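# Loop the blue air tube into its own coupling

## Task

Curve the blue air tube around so its loose end meets the coupling fitted on its opposite end, and press that loose end deep into the coupling.

## Robot and tools

Robot: two six-joint arms, left_arm and right_arm, each ending in a two-finger gripper. Both bases sit on the table. left_arm is on the +y side and right_arm on the -y side, which is not necessarily the left or right of any image. Calibrated bases in the scene frame: left_arm at (+0.031, +0.275, +0.028) m, turned slightly about z (quat_wxyz +1.000, 0, 0, +0.024); right_arm at (-0.038, -0.341, +0.032) m (quat_wxyz +1.000, 0, 0, -0.015). Both have +z up.

Frames: the scene frame has its origin at table height, halfway between the nominal bases, with +x out over the table and +z up. Fixed cameras and the table use this frame. Each arm reports its gripper position (metres) and quat_wxyz in its own base frame, and these can be off by a few centimetres, more at full reach. The fingers point along the gripper's +z and close along its y. end_effector_position is the point between the pads, roughly 1 cm short of the fingertips.

The row: every motion command is built from rows of 14 plain numbers, always covering both arms even if only one moves. Order: left_arm waist, shoulder, elbow, wrist pitch, wrist yaw, wrist roll, opening, then the same seven for right_arm. The six joint numbers are absolute target angles in radians, in the same form as the Joint positions line. Stated ranges: waist -2.618 to 3.054, shoulder 0.000 to 3.142, elbow 0.000 to 3.142, wrist pitch -1.571 to 1.571, wrist yaw -1.571 to 1.571, wrist roll -2.094 to 2.094. True ends may differ by up to 0.059 rad; a target more than 0.059 beyond an end and further out than the current angle gets the call refused, and overshooting targets are clipped (the result may say "joint sent to its limit"). Opening is an absolute command from -1 (closed) to +1 (fully open, 0.094 m pad gap); resend an arm's current opening to leave it alone, since 0 is itself a command.

execute_actions(actions, cameras): actions is a list of actions; each action is a table of 1 to 15 rows, each row lasting one 1/30 s step, the last row held to fill 15 steps (0.5 s). An empty list just reports state. Each control step, a joint's target stays within a fixed lead of its measured angle (0.339 rad for the first three joints, 2.2 for the wrist ones), and targets putting a gripper more than 200 mm from where it is get scaled back, so far goals need several actions.

move(target, speed, blend, opening_speed, blocking, cameras): target is one 14-number row or a list of up to 15 such rows (absolute angles, all within 10 s total). All joints interpolate together, so grippers travel curved paths and nothing is avoided automatically. speed is the top rad/s of the joint with farthest to go (0.01 to 12.57, default 0.5), one value or one per target. blend (rad) rounds corners at intermediate targets. opening_speed (0.2 or more, per second on the -1..+1 scale) ramps the fingers; use a low value to close gently. blocking=false returns after about 0.5 s while the move continues; a new move then takes over from the running one. The result adds a "move:" line such as done, off_target, moving, held or fault, and possibly limits=held.

wait(seconds 0 to 10): lets time pass with commands held. stop(): brakes a running move. zoom_image(camera, region [x0, y0, x1, y1] pixels, at most 504x504): enlarges part of the latest image from cam_high, cam_low, cam_table, cam_left_wrist or cam_right_wrist (each 672x504). read_manual gives licence texts only. finished_scene(scene) ends the scene irreversibly; the tube must stay inserted with the robot let go.

Results: Joint positions and Joint velocities give each arm's six joints (rad, rad/s) plus pad gap (m, m/s); "within noise" means at rest. Joint targets shows what joints are currently driven toward; resend these to hold still. grip_measured is the opening on the command scale (slightly wide when empty); grip_effort_nm is motor effort, negative closing, and not a pad force. Joint torques include the arm's own weight, and joints 1 to 3 wrap at ±28 N m. "joint command not followed" means a clearance check altered targets. Action calls also list joint positions at some steps.

Gripping: once closed past about 0.05 below the touch reading (more for round or soft items like tubing) the gripper squeezes at full force, 50 to 64 N per pad; grip_measured keeps following the command, so it won't show the contact. Release by commanding well above grip_measured.

Cautions: keep the tube and coupling on the table; don't release it while it moves; avoid fast impacts and excessive pushing (targets set far beyond contact press harder). Never let the arms collide or a gripper pinch the other gripper's fingers. Long stretched holds or pushing at unreachable poses heat motors: MOTOR HOT at 75 °C, fold-up fault at 90 °C, collapse at 100 °C. Thinking time lets the simulation run, and loose objects may occasionally be nudged.

Each tool is called after "Call:" as name(argument=value, ...), one argument or row to a line, values as JSON.

## Session

Call:
execute_actions(
  actions=[],
)

Scene clock: 0.00 s.
left_arm: end_effector_position=(+0.3849, +0.0142, +0.0729) grip_measured=+1.000 grip_effort_nm=n/a end_effector_quat_wxyz=(+0.543, -0.037, +0.838, +0.040) | right_arm: end_effector_position=(+0.3737, +0.0015, +0.0901) grip_measured=+1.000 grip_effort_nm=n/a end_effector_quat_wxyz=(+0.602, +0.007, +0.794, -0.077)
Joint positions: left_arm=[-0.019 1.546 0.363 0.759 -0.125 -0.026 0.094] | right_arm=[0.115 1.573 0.253 1.045 0.243 -0.051 0.094]
Joint velocities: within noise
Joint torques (N m): no reading
Heat: left arm: 33 °C; right arm: 36 °C.
Joint targets: left_arm=[-0.019 1.538 0.372 0.762 -0.125 -0.026] | right_arm=[0.115 1.565 0.263 1.056 0.243 -0.051]
Tool commands: left_gripper/opening=+1.0 right_gripper/opening=+1.0

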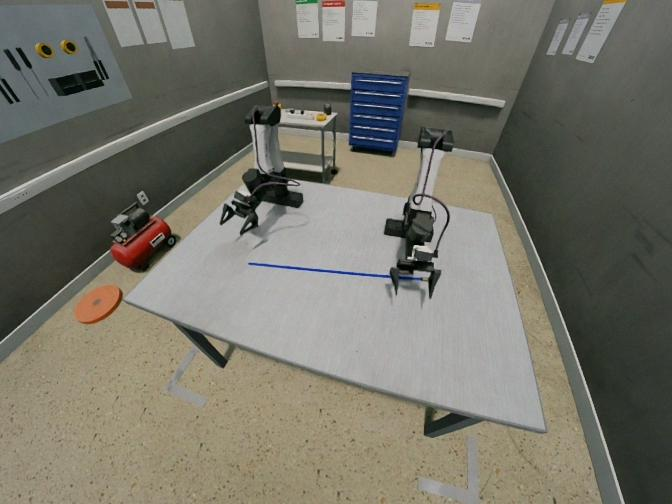

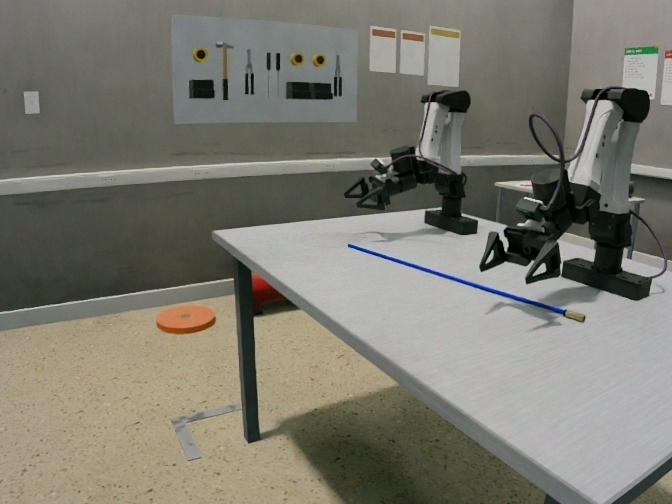

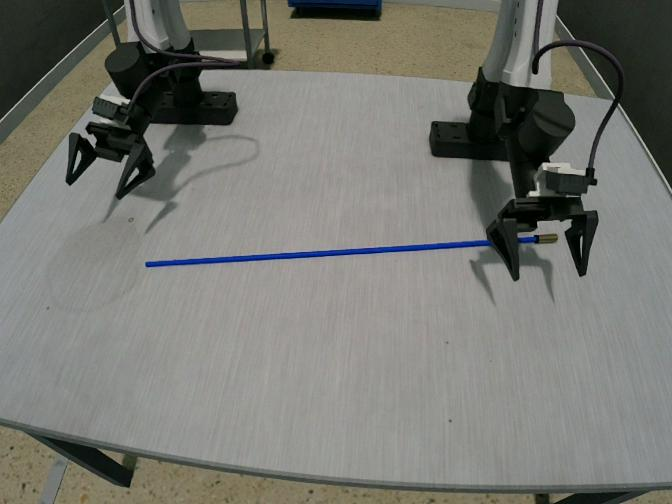

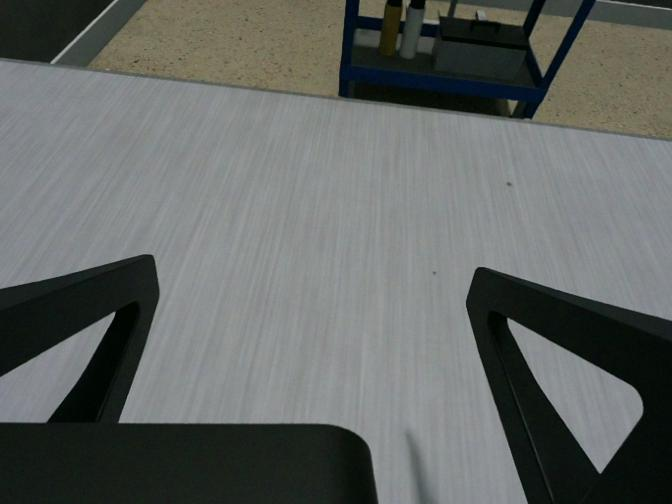

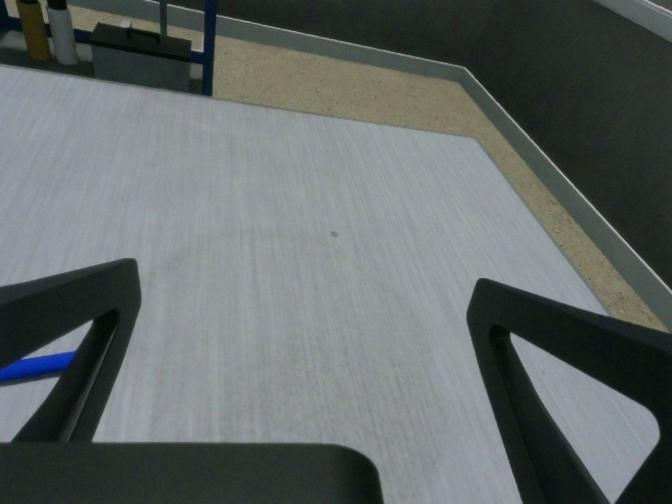

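Call:
move(
  target=[0,1.681,1.521,-1.411,0,1.571,1,0.125,1.964,1.878,-1.485,0,-1.446,1],
  speed=1.2,
)

Scene clock: 62.43 s.
left_arm: end_effector_position=(+0.2958, +0.0005, +0.1447) grip_measured=+1.000 grip_effort_nm=-0.007 end_effector_quat_wxyz=(-0.009, +0.704, +0.710, +0.002) | right_arm: end_effector_position=(+0.3639, +0.0399, +0.1453) grip_measured=+1.000 grip_effort_nm=-0.007 end_effector_quat_wxyz=(+0.009, +0.700, -0.715, +0.003)
Joint positions: left_arm=[-0.007 1.671 1.487 -1.397 -0.015 1.556 0.094] | right_arm=[0.116 1.954 1.844 -1.472 0.015 -1.433 0.094]
Joint velocities: within noise
Joint torques (N m): left_arm=[0.94 -5.87 10.29 0.03 0.27 0.04] | right_arm=[1.1 -7.94 9.26 0.16 -0.07 -0.21]
Heat: left arm: 36 °C; right arm: 44 °C.
Joint targets: left_arm=[0.000 1.681 1.521 -1.411 0.000 1.571] | right_arm=[0.125 1.964 1.878 -1.485 0.000 -1.446]
move: done

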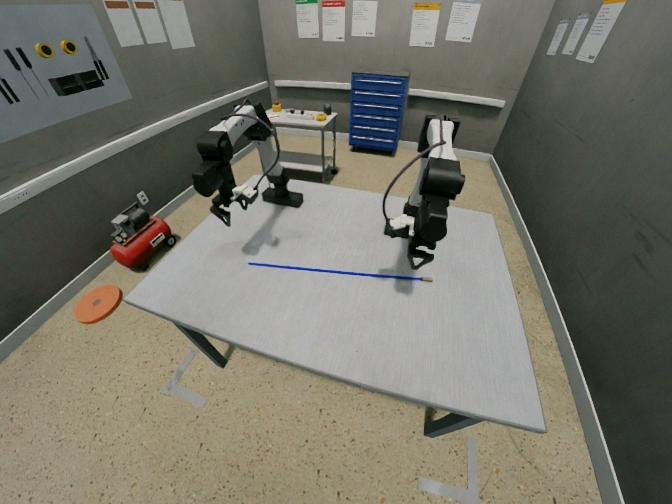

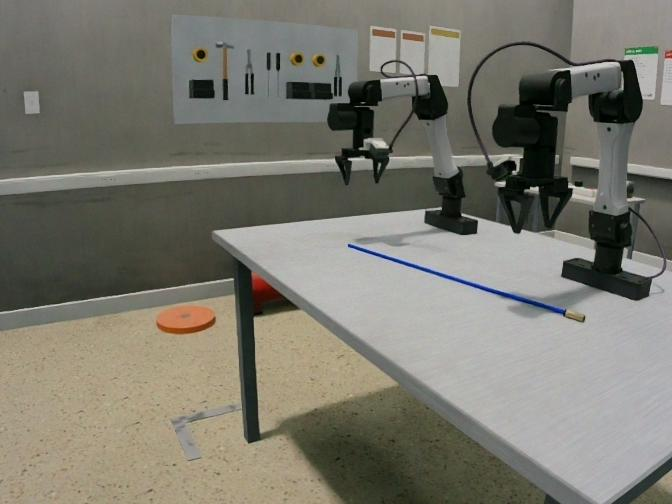

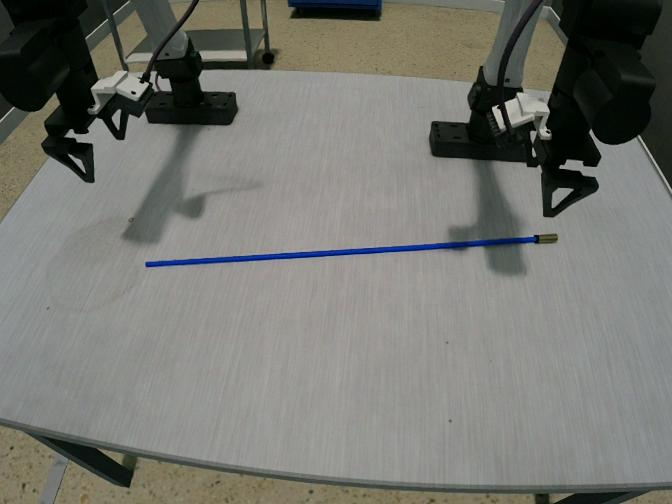

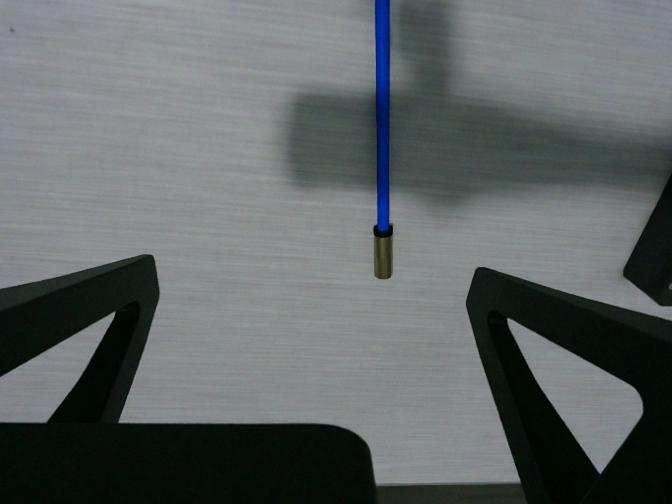

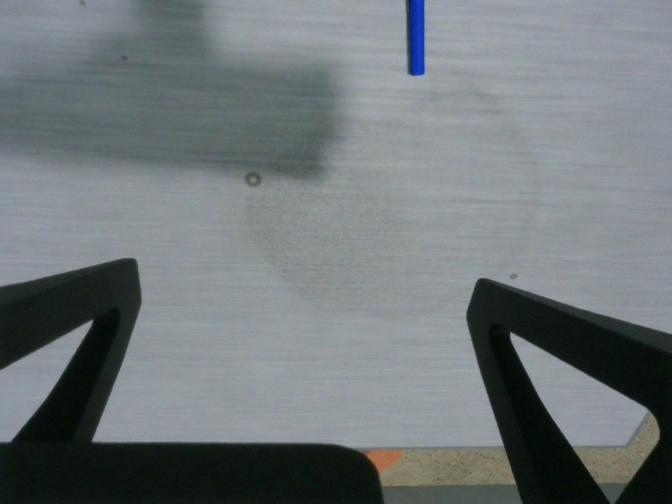

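Call:
move(
  target=[0.305,1.536,0.968,-1.003,0,1.717,1,0.31,2.246,1.912,-1.237,0,-1.49,1],
  speed=0.9,
  cameras=["cam_table","cam_left_wrist","cam_right_wrist"],
)

Scene clock: 110.47 s.
left_arm: end_effector_position=(+0.2359, +0.0749, +0.0471) grip_measured=+1.000 grip_effort_nm=-0.012 end_effector_quat_wxyz=(-0.013, +0.645, +0.764, -0.010) | right_arm: end_effector_position=(+0.4040, +0.1277, +0.0432) grip_measured=+1.000 grip_effort_nm=-0.017 end_effector_quat_wxyz=(+0.022, +0.780, -0.626, -0.007)
Joint positions: left_arm=[0.3 1.562 0.979 -1.02 -0.011 1.702 0.094] | right_arm=[0.311 2.242 1.877 -1.25 0.013 -1.478 0.094]
Joint velocities: within noise
Joint torques (N m): left_arm=[0.51 -7.45 5.65 0.23 0.17 0.09] | right_arm=[-0.06 -10.8 9.25 0.32 -0.1 -0.22]
Heat: left arm: 37 °C; right arm: 46 °C.
Joint targets: left_arm=[0.305 1.536 0.968 -1.003 0.000 1.717] | right_arm=[0.310 2.246 1.912 -1.237 0.000 -1.490]
move: done
Images, in order (width x height): cam_table 672x504, cam_left_wrist 672x504, cam_right_wrist 672x504.

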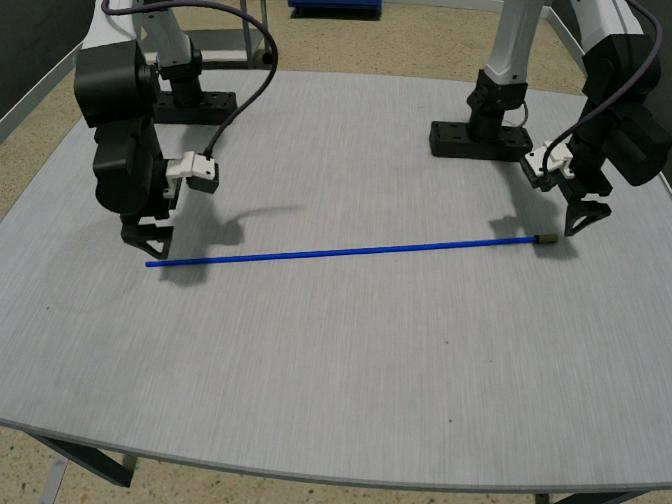

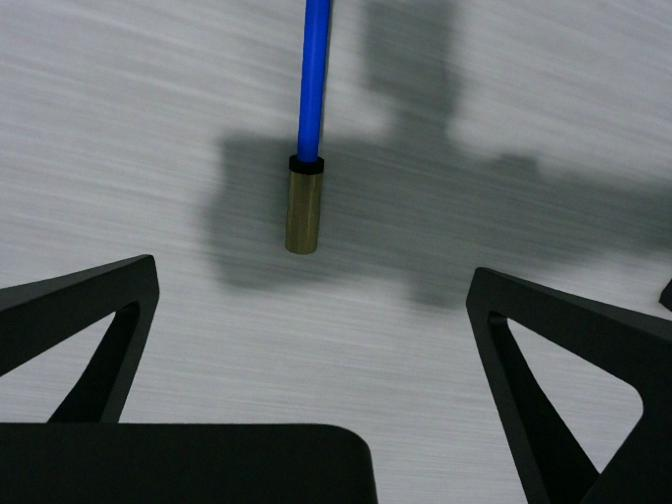

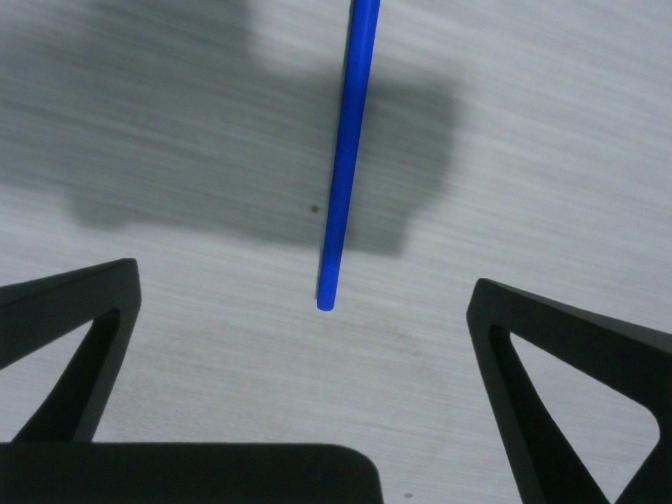

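Call:
move(
  target=[0.305,1.64,0.817,-0.72,0,1.715,1,0.295,2.288,1.750,-0.997,0,-1.445,1],
  speed=0.4,
  cameras=["cam_table","cam_left_wrist","cam_right_wrist"],
)

Scene clock: 131.10 s.
left_arm: end_effector_position=(+0.2447, +0.0776, -0.0037) grip_measured=+1.000 grip_effort_nm=-0.002 end_effector_quat_wxyz=(+0.003, +0.645, +0.764, +0.015) | right_arm: end_effector_position=(+0.4249, +0.1296, -0.0011) grip_measured=+1.000 grip_effort_nm=-0.012 end_effector_quat_wxyz=(-0.013, +0.770, -0.638, +0.016)
Joint positions: left_arm=[0.3 1.633 0.829 -0.737 -0.011 1.702 0.094] | right_arm=[0.301 2.279 1.761 -1.011 0.013 -1.457 0.094]
Joint velocities: within noise
Joint torques (N m): left_arm=[0.61 -5.09 5.12 0.39 0.19 0.04] | right_arm=[-0.34 -10.59 5.09 0.49 -0.08 -0.01]
Heat: left arm: 34 °C; right arm: 48 °C.
Joint targets: left_arm=[0.305 1.640 0.817 -0.720 0.000 1.715] | right_arm=[0.295 2.288 1.750 -0.997 0.000 -1.445]
move: done
Images, in order (width x height): cam_table 672x504, cam_left_wrist 672x504, cam_right_wrist 672x504.

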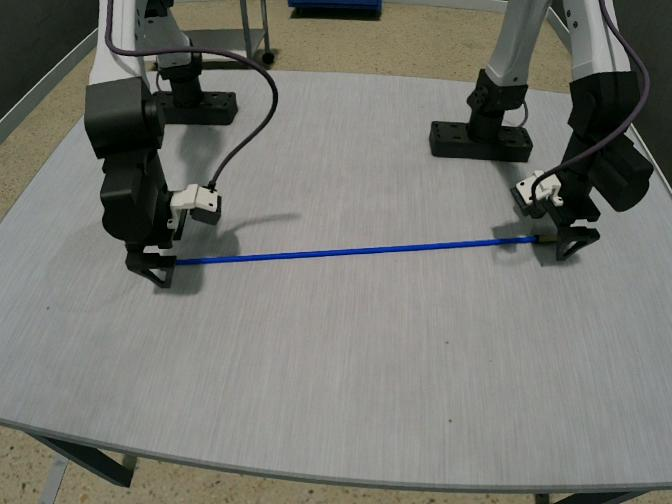

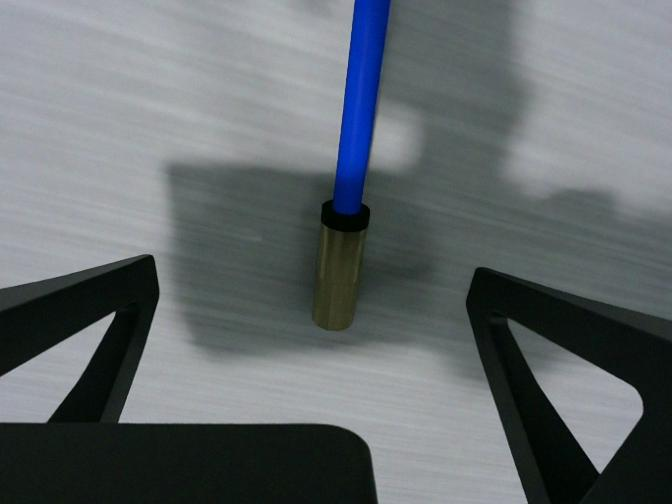

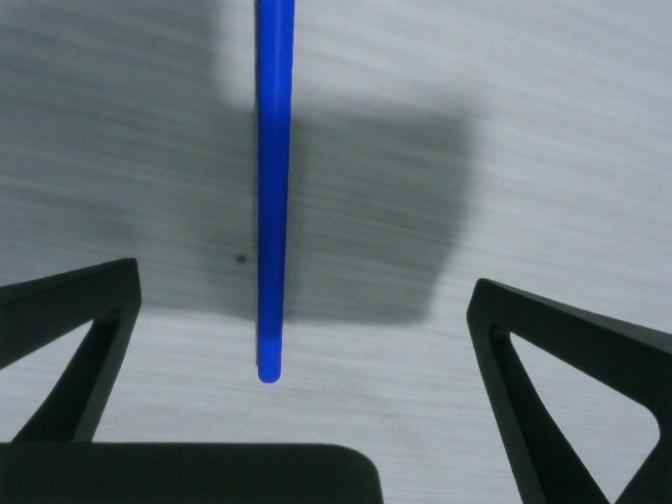

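Call:
move(
  target=[0.31,1.666,0.794,-0.7,0,1.72,1,0.271,2.287,1.677,-0.967,0,-1.469,1],
  speed=0.15,
  cameras=["cam_low","cam_left_wrist","cam_right_wrist"],
)

Scene clock: 148.33 s.
left_arm: end_effector_position=(+0.2384, +0.0765, -0.0139) grip_measured=+1.000 grip_effort_nm=-0.002 end_effector_quat_wxyz=(-0.004, +0.645, +0.764, +0.004) | right_arm: end_effector_position=(+0.4131, +0.1147, -0.0184) grip_measured=+1.000 grip_effort_nm=-0.022 end_effector_quat_wxyz=(+0.004, +0.762, -0.647, +0.005)
Joint positions: left_arm=[0.303 1.657 0.807 -0.717 -0.011 1.705 0.094] | right_arm=[0.276 2.279 1.689 -0.981 0.012 -1.457 0.094]
Joint velocities: within noise
Joint torques (N m): left_arm=[0.84 -4.75 4.77 0.32 0.24 0.09] | right_arm=[-0.28 -10.65 4.93 0.46 -0.09 -0.24]
Heat: left arm: 33 °C; right arm: 47 °C.
Joint targets: left_arm=[0.310 1.666 0.794 -0.700 0.000 1.720] | right_arm=[0.271 2.287 1.677 -0.967 0.000 -1.469]
move: done
Images, in order (width x height): cam_low 672x504, cam_left_wrist 672x504, cam_right_wrist 672x504.

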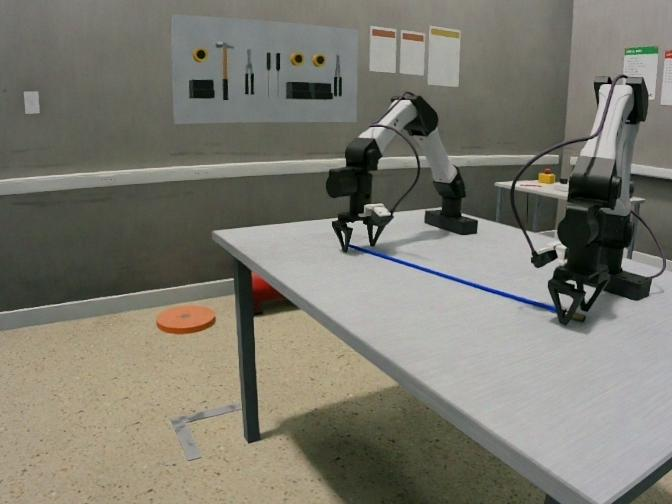

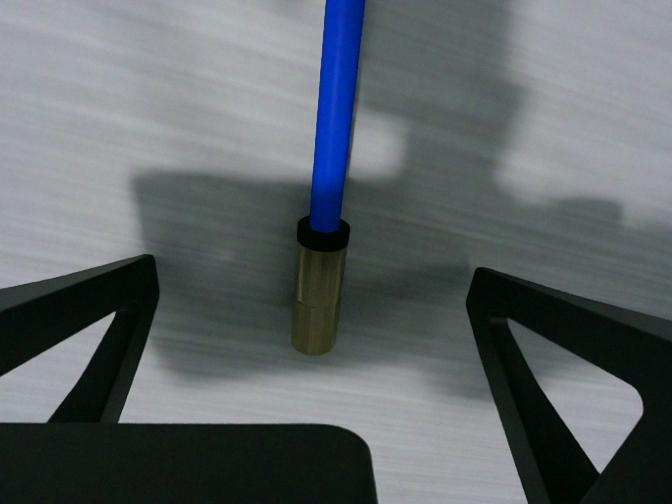

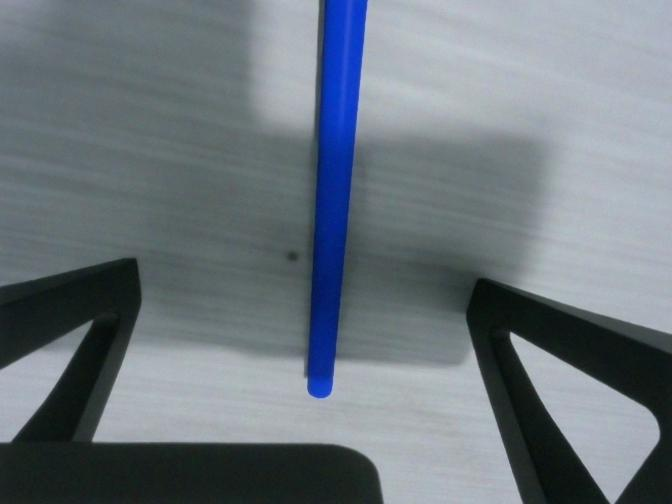

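Call:
move(
  target=[0.31,1.666,0.794,-0.7,0,1.72,-1,0.271,2.287,1.677,-0.967,0,-1.469,-0.95],
  opening_speed=0.8,
  cameras=["cam_left_wrist","cam_right_wrist"],
)

Scene clock: 157.87 s.
left_arm: end_effector_position=(+0.2386, +0.0766, -0.0139) grip_measured=-0.755 grip_effort_nm=-1.028 end_effector_quat_wxyz=(-0.003, +0.645, +0.764, +0.005) | right_arm: end_effector_position=(+0.4135, +0.1149, -0.0184) grip_measured=-0.866 grip_effort_nm=-1.018 end_effector_quat_wxyz=(+0.003, +0.762, -0.647, +0.006)
Joint positions: left_arm=[0.303 1.657 0.807 -0.716 -0.011 1.706 0.012] | right_arm=[0.276 2.279 1.689 -0.979 0.012 -1.457 0.006]
Joint velocities: within noise
Joint torques (N m): left_arm=[0.84 -4.86 4.86 0.28 0.19 0.08] | right_arm=[-0.2 -10.48 4.93 0.44 -0.07 -0.22]
Heat: left arm: 32 °C; right arm: 48 °C.
Joint targets: left_arm=[0.310 1.666 0.794 -0.700 0.000 1.720] | right_arm=[0.271 2.287 1.677 -0.967 0.000 -1.469]
move: done
Images, in order (width x height): cam_left_wrist 672x504, cam_right_wrist 672x504.

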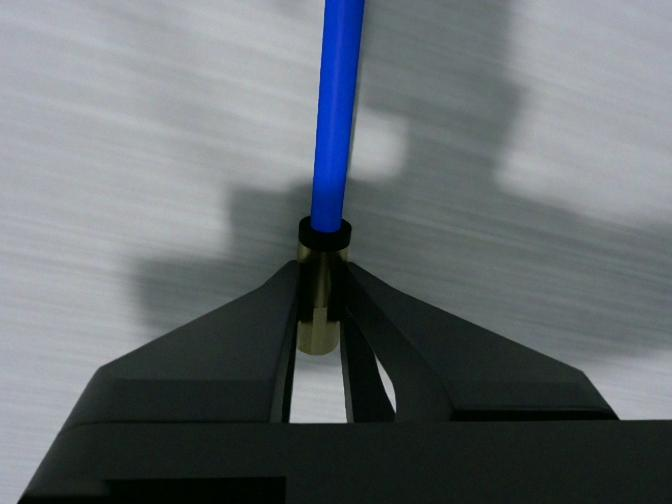

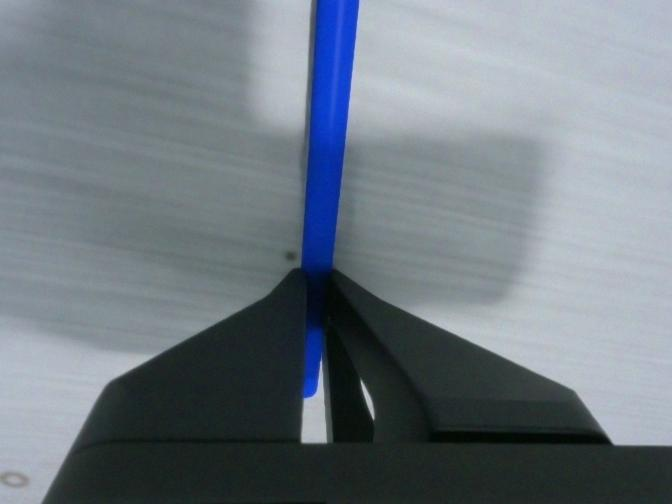

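Call:
move(
  target=[
    [0.307,1.500,1.105,-1.176,0,1.72,-1,0.273,2.207,2.0,-1.364,0,-1.469,-0.95],
    [-0.03,1.585,0.645,0.416,0.016,1.58,-1,0.09,1.834,0.920,0.389,0.052,-1.541,-0.95],
  ],
  speed=0.5,
)

Scene clock: 268.63 s.
left_arm: end_effector_position=(+0.4295, -0.0079, +0.0938) grip_measured=-0.756 grip_effort_nm=-1.038 end_effector_quat_wxyz=(+0.347, +0.628, +0.601, +0.353) | right_arm: end_effector_position=(+0.4956, +0.0368, +0.0687) grip_measured=-0.868 grip_effort_nm=-1.048 end_effector_quat_wxyz=(-0.342, +0.630, -0.614, +0.332)
Joint positions: left_arm=[-0.021 1.577 0.658 0.384 -0.006 1.598 0.011] | right_arm=[0.093 1.872 0.932 0.362 0.054 -1.533 0.006]
Joint velocities: within noise
Joint torques (N m): left_arm=[-0.68 -5.27 6.2 1.78 0.28 -0.33] | right_arm=[-0.24 -12.21 5.38 2.13 0.05 -0.14]
Heat: left arm: 30 °C; right arm: 53 °C.
Joint targets: left_arm=[-0.030 1.585 0.645 0.416 0.016 1.580] | right_arm=[0.090 1.834 0.920 0.389 0.052 -1.541]
move: off_target (right_arm); right_arm: the shoulder is farthest, 0.038 rad from its target

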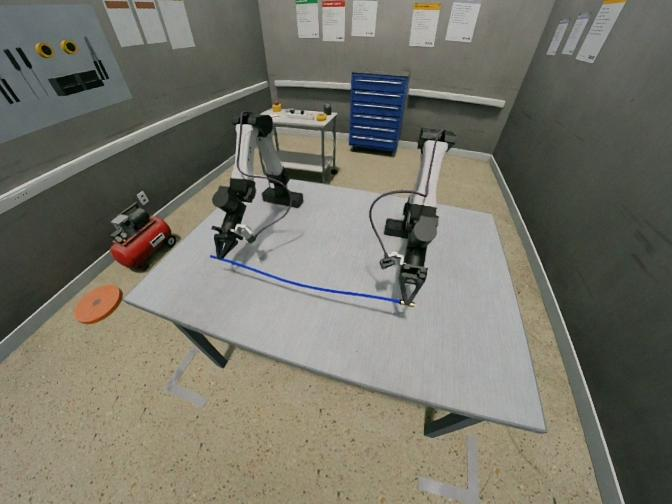

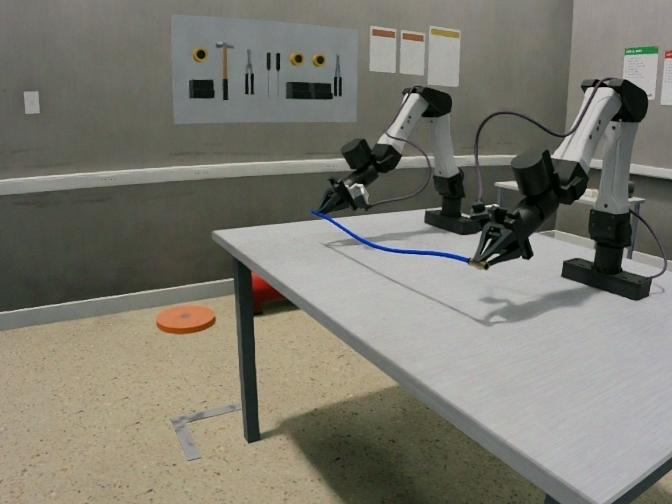

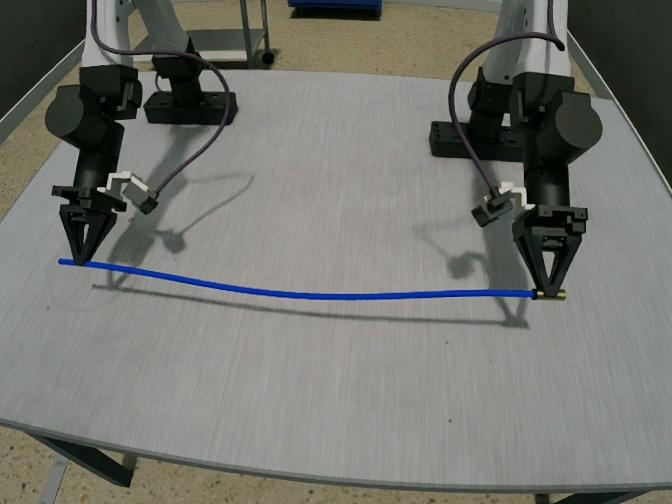

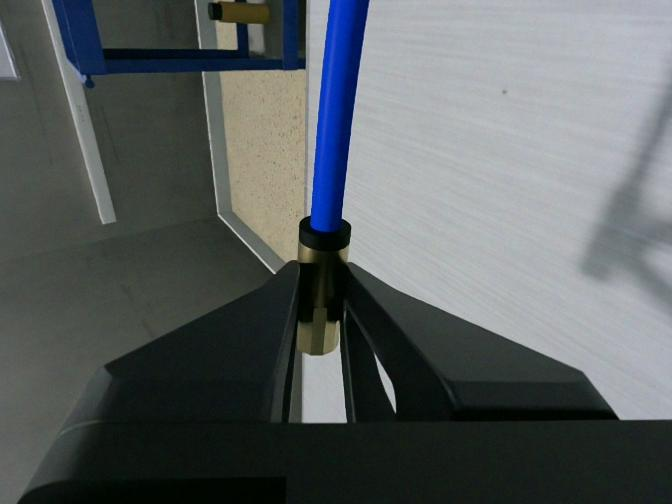

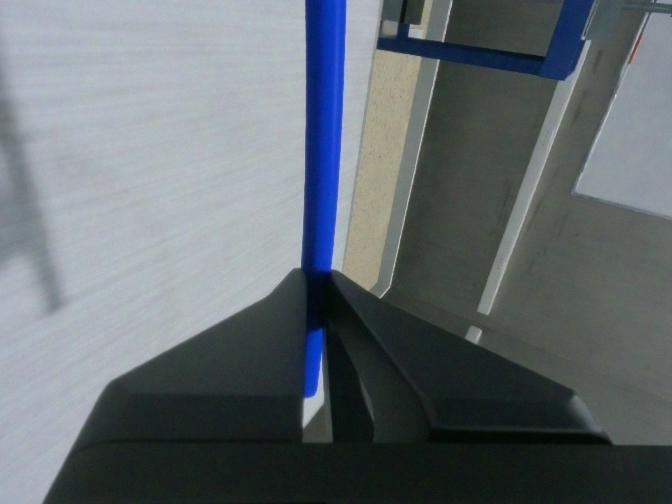

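Call:
move(
  target=[
    [-0.119,1.587,0.645,0.416,-0.061,0.75,-1,0.161,1.815,0.931,0.384,0.113,-0.72,-0.95],
    [-0.399,1.650,0.723,0.376,-0.303,-0.181,-1,0.382,1.875,1.028,0.326,0.303,0.182,-0.95],
    [-0.62,1.769,0.88,0.287,-0.488,-0.922,-1,0.564,1.98,1.196,0.224,0.457,0.898,-0.95],
  ],
  speed=0.6,
  blend=0.15,
)

Scene clock: 278.03 s.
left_arm: end_effector_position=(+0.4113, -0.1967, +0.0794) grip_measured=-0.756 grip_effort_nm=-1.033 end_effector_quat_wxyz=(+0.460, -0.226, +0.845, -0.153) | right_arm: end_effector_position=(+0.4832, +0.2173, +0.0920) grip_measured=-0.868 grip_effort_nm=-1.048 end_effector_quat_wxyz=(+0.472, +0.237, +0.835, +0.156)
Joint positions: left_arm=[-0.616 1.76 0.841 0.285 -0.465 -0.901 0.011] | right_arm=[0.562 1.969 1.157 0.22 0.442 0.877 0.006]
Joint velocities: within noise
Joint torques (N m): left_arm=[-0.29 -6.69 10.97 1.39 -0.33 -0.3] | right_arm=[0.34 -8.61 10.21 1.93 0.32 0]
Heat: left arm: 31 °C; right arm: 53 °C.
Joint targets: left_arm=[-0.620 1.769 0.880 0.287 -0.488 -0.922] | right_arm=[0.564 1.980 1.196 0.224 0.457 0.898]
move: off_target (left_arm, right_arm); left_arm: the elbow is farthest, 0.039 rad from its target; right_arm: the elbow is farthest, 0.039 rad from its target

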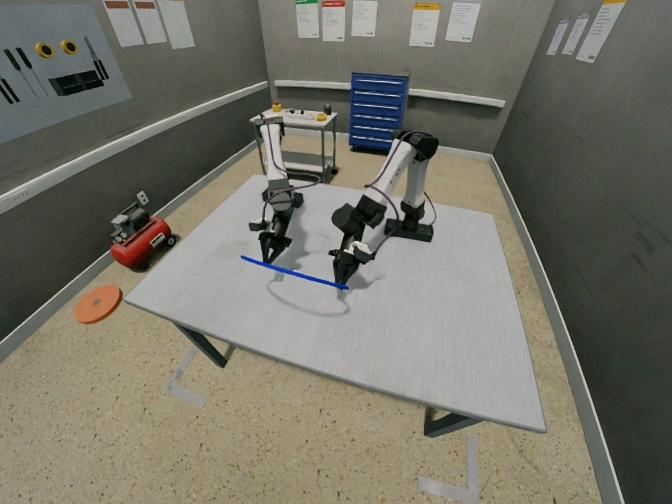

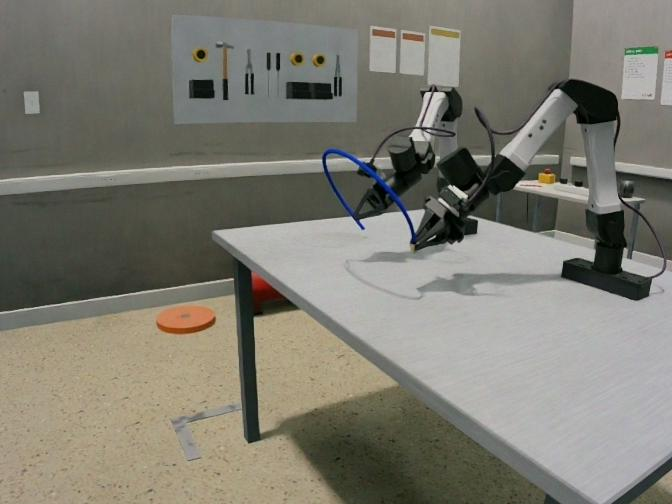

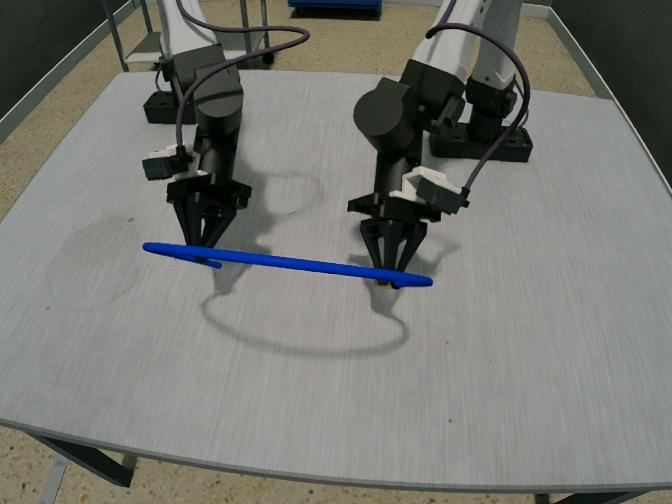

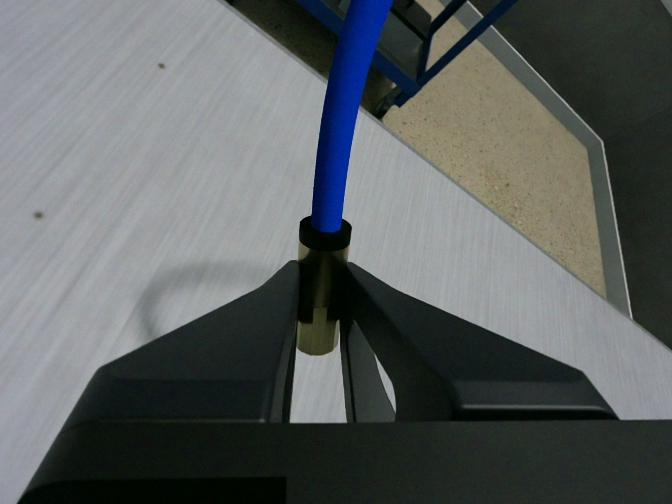

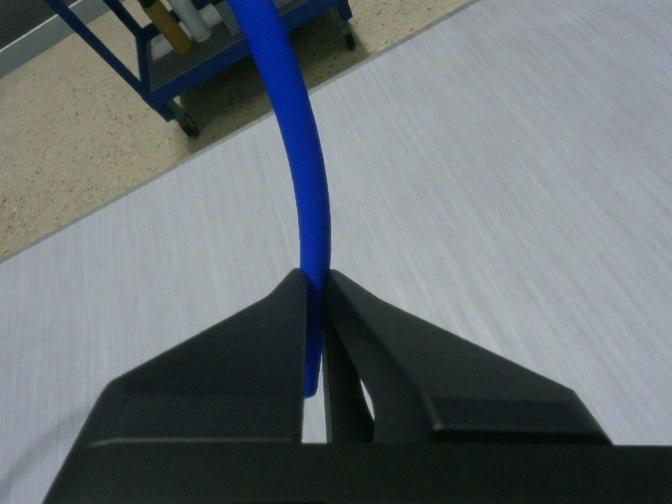

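Call:
move(
  target=[
    [-0.713,1.849,1.03,0.219,-0.564,-1.422,-1,0.644,2.082,1.349,0.153,0.522,1.386,-0.95],
    [-0.735,1.865,1.053,0.205,-0.581,-1.961,-1,0.663,2.1,1.378,0.136,0.538,1.922,-0.95],
  ],
  speed=0.5,
  blend=0.1,
)

Scene clock: 284.47 s.
left_arm: end_effector_position=(+0.4173, -0.2511, +0.0931) grip_measured=-0.756 grip_effort_nm=-1.038 end_effector_quat_wxyz=(+0.363, -0.540, +0.680, -0.339) | right_arm: end_effector_position=(+0.4891, +0.2690, +0.0899) grip_measured=-0.868 grip_effort_nm=-1.048 end_effector_quat_wxyz=(+0.385, +0.508, +0.703, +0.314)
Joint positions: left_arm=[-0.725 1.851 1.007 0.21 -0.544 -1.786 0.011] | right_arm=[0.652 2.082 1.327 0.139 0.504 1.639 0.006]
Joint velocities: within noise
Joint torques (N m): left_arm=[-0.16 -7.65 11.22 1.33 -0.4 -0.32] | right_arm=[0.09 -10.86 6.74 1.75 0.27 -0.14]
Heat: left arm: 32 °C; right arm: 51 °C.
Joint targets: left_arm=[-0.729 1.861 1.047 0.209 -0.576 -1.813] | right_arm=[0.652 2.082 1.327 0.141 0.508 1.639]
move: held (right_arm; a check stopped the path), off_target (left_arm; braked when a check withheld steps of right_arm); path passed 1 of 2 targets; limits=held; left_arm: the wrist roll is farthest, 0.175 rad from its target; right_arm: the wrist roll is farthest, 0.283 rad from its target
joint command not followed: on one or more control steps a check withheld the commanded joint targets of the right arm, and it was not sent them on those steps.
cause: the commanded joint targets, or the way to them, would bring a part of the robot too close to another arm (this arm's wrist (the part past the wrist pitch) and the left arm's wrist (the part past the wrist pitch), along the way the arms are being sent, or toward where that arm still pushes).

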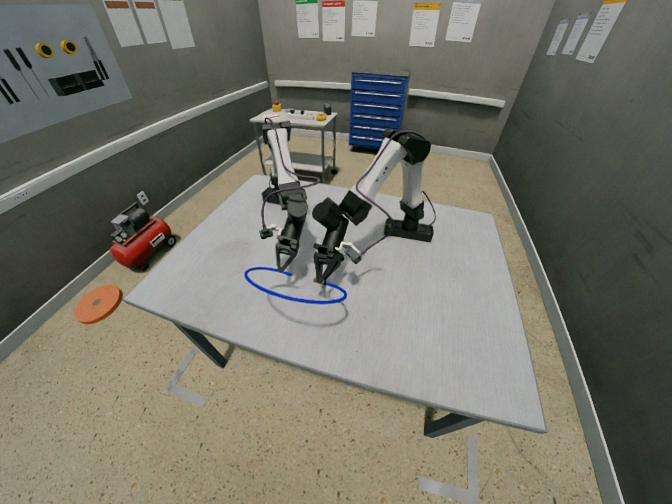

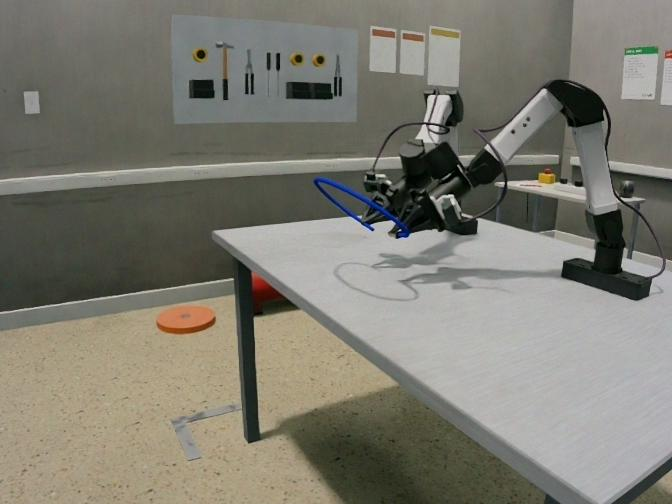

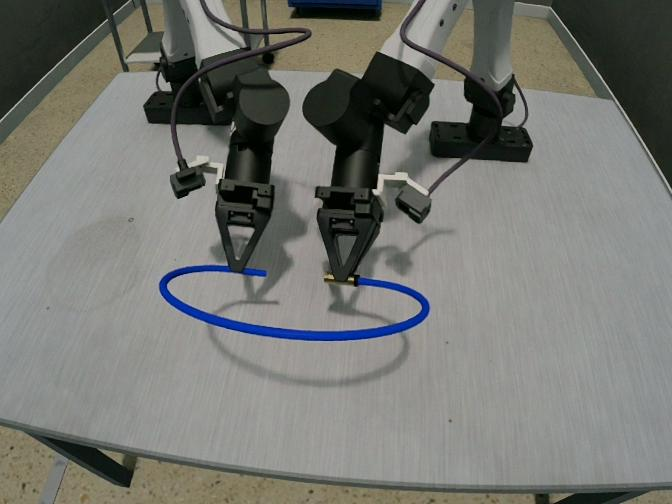

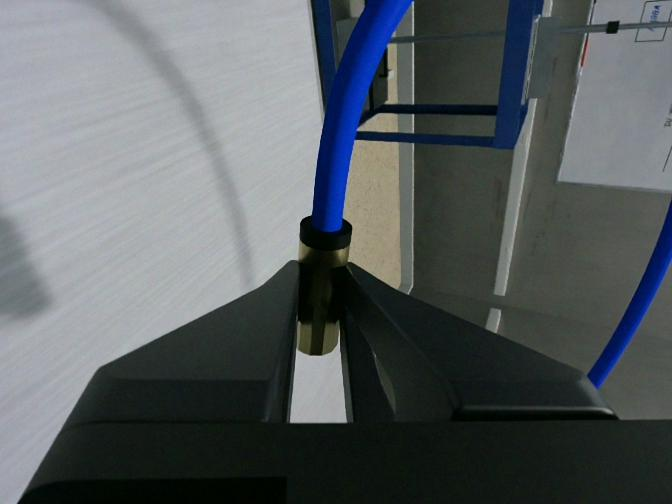

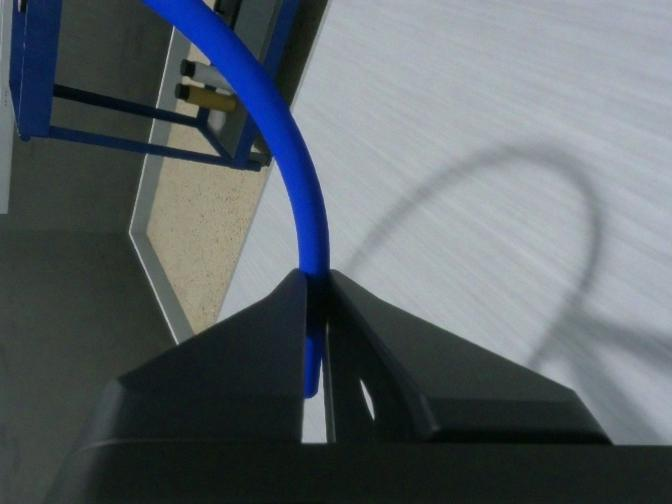

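Call:
move(
  target=[
    [-0.56,1.9,1.2,-0.1,-0.5,-1.813,-1,0.652,2.09,1.36,0.18,0.508,1.639,-0.95],
    [-0.44,2.167,1.96,-1.177,-0.066,-1.957,-1,0.823,2.438,1.4,1.022,0.792,1.606,-0.95],
  ],
  speed=0.5,
  blend=0.05,
)

Scene clock: 332.67 s.
left_arm: end_effector_position=(+0.4214, -0.1919, +0.0956) grip_measured=-0.756 grip_effort_nm=-1.033 end_effector_quat_wxyz=(-0.064, +0.673, -0.733, +0.075) | right_arm: end_effector_position=(+0.4875, +0.3517, +0.0876) grip_measured=-0.869 grip_effort_nm=-1.038 end_effector_quat_wxyz=(+0.472, +0.495, +0.528, +0.503)
Joint positions: left_arm=[-0.451 2.153 1.923 -1.155 -0.063 -1.931 0.011] | right_arm=[0.823 2.429 1.364 0.998 0.758 1.615 0.006]
Joint velocities: within noise
Joint torques (N m): left_arm=[1.09 -9.33 10.93 0.21 -0.05 -0.38] | right_arm=[0.14 -11.25 9.11 2.04 0.41 -0.23]
Heat: left arm: 38 °C; right arm: 49 °C.
Joint targets: left_arm=[-0.440 2.167 1.960 -1.177 -0.066 -1.957] | right_arm=[0.823 2.438 1.400 1.022 0.792 1.606]
move: off_target (left_arm, right_arm); left_arm: the elbow is farthest, 0.037 rad from its target; right_arm: the elbow is farthest, 0.036 rad from its target

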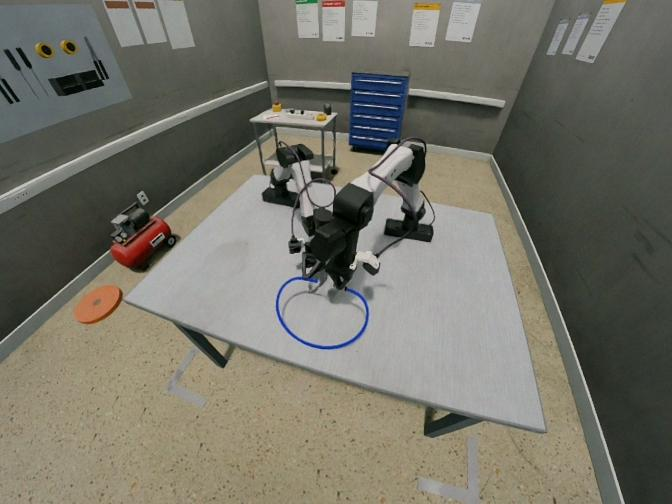

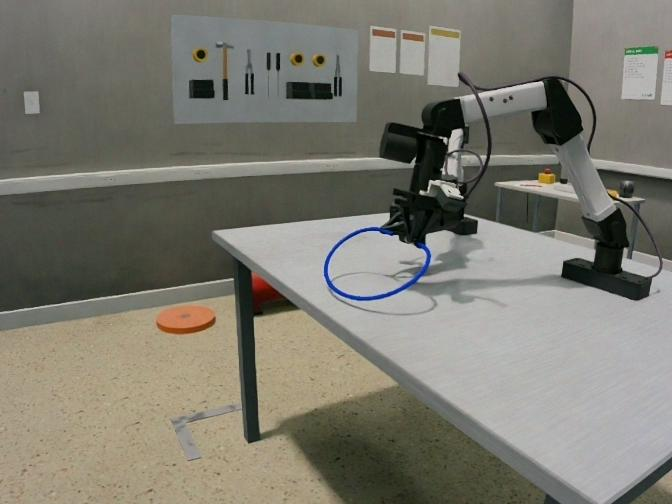

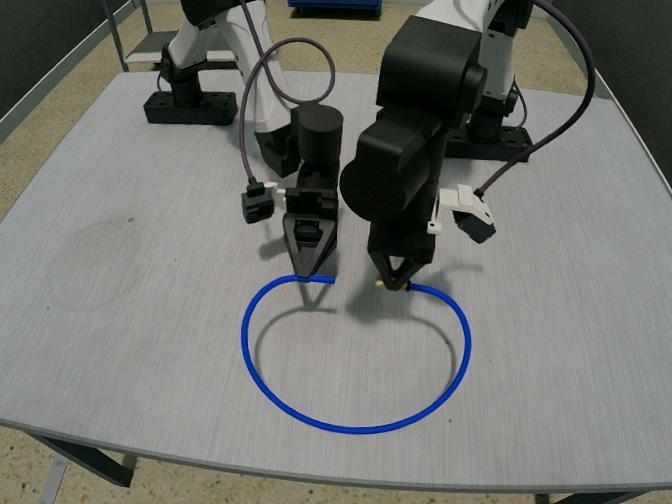

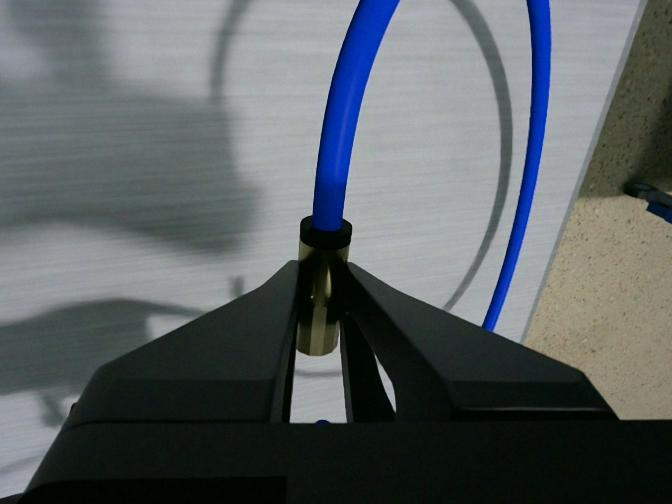

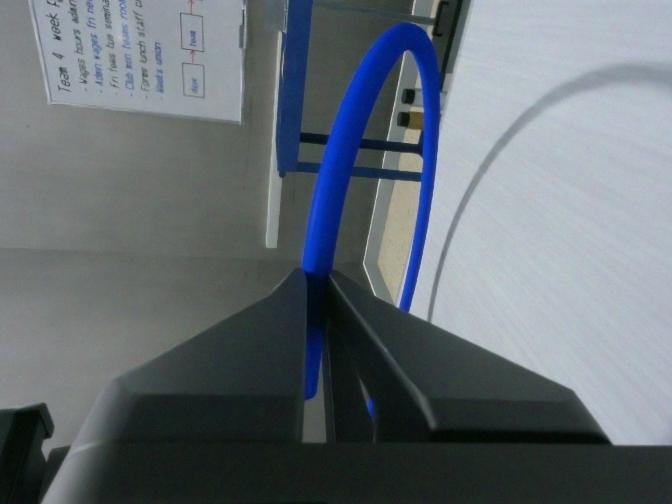

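Call:
zoom_image(
  camera="cam_table",
  region=[290, 250, 440, 320],
)

Call:
zoom_image(
  camera="cam_low",
  region=[370, 200, 450, 260],
)

Call:
zoom_image(
  camera="cam_high",
  region=[290, 250, 380, 310],
)

Call:
zoom_image(
  camera="cam_right_wrist",
  region=[240, 240, 440, 440],
)

Call:
zoom_image(
  camera="cam_left_wrist",
  region=[240, 240, 440, 440],
)

Scaled by 3.360.

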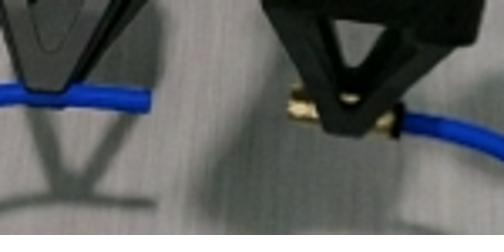

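Scaled by 6.300.

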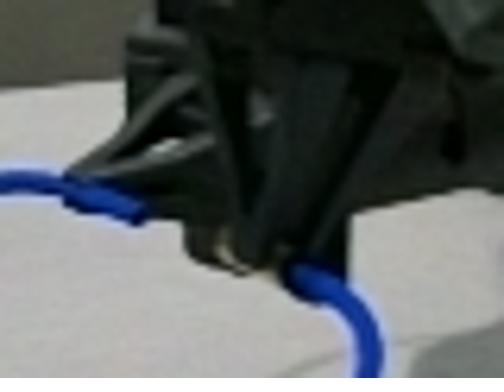

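Scaled by 5.600.

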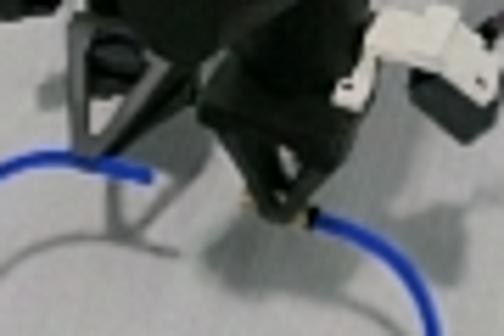

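Scaled by 2.520.

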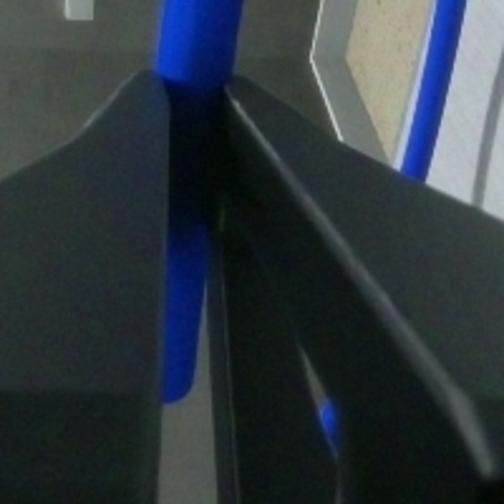

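Scaled by 2.520.

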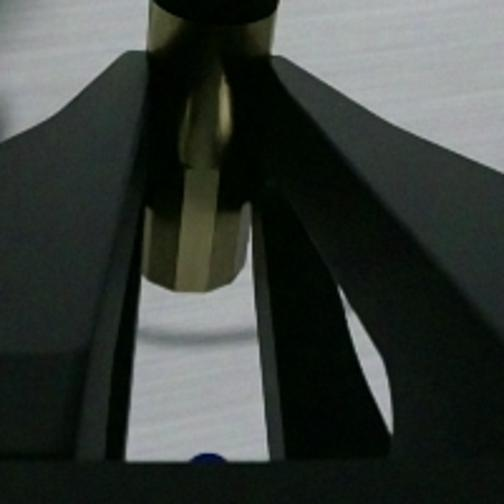

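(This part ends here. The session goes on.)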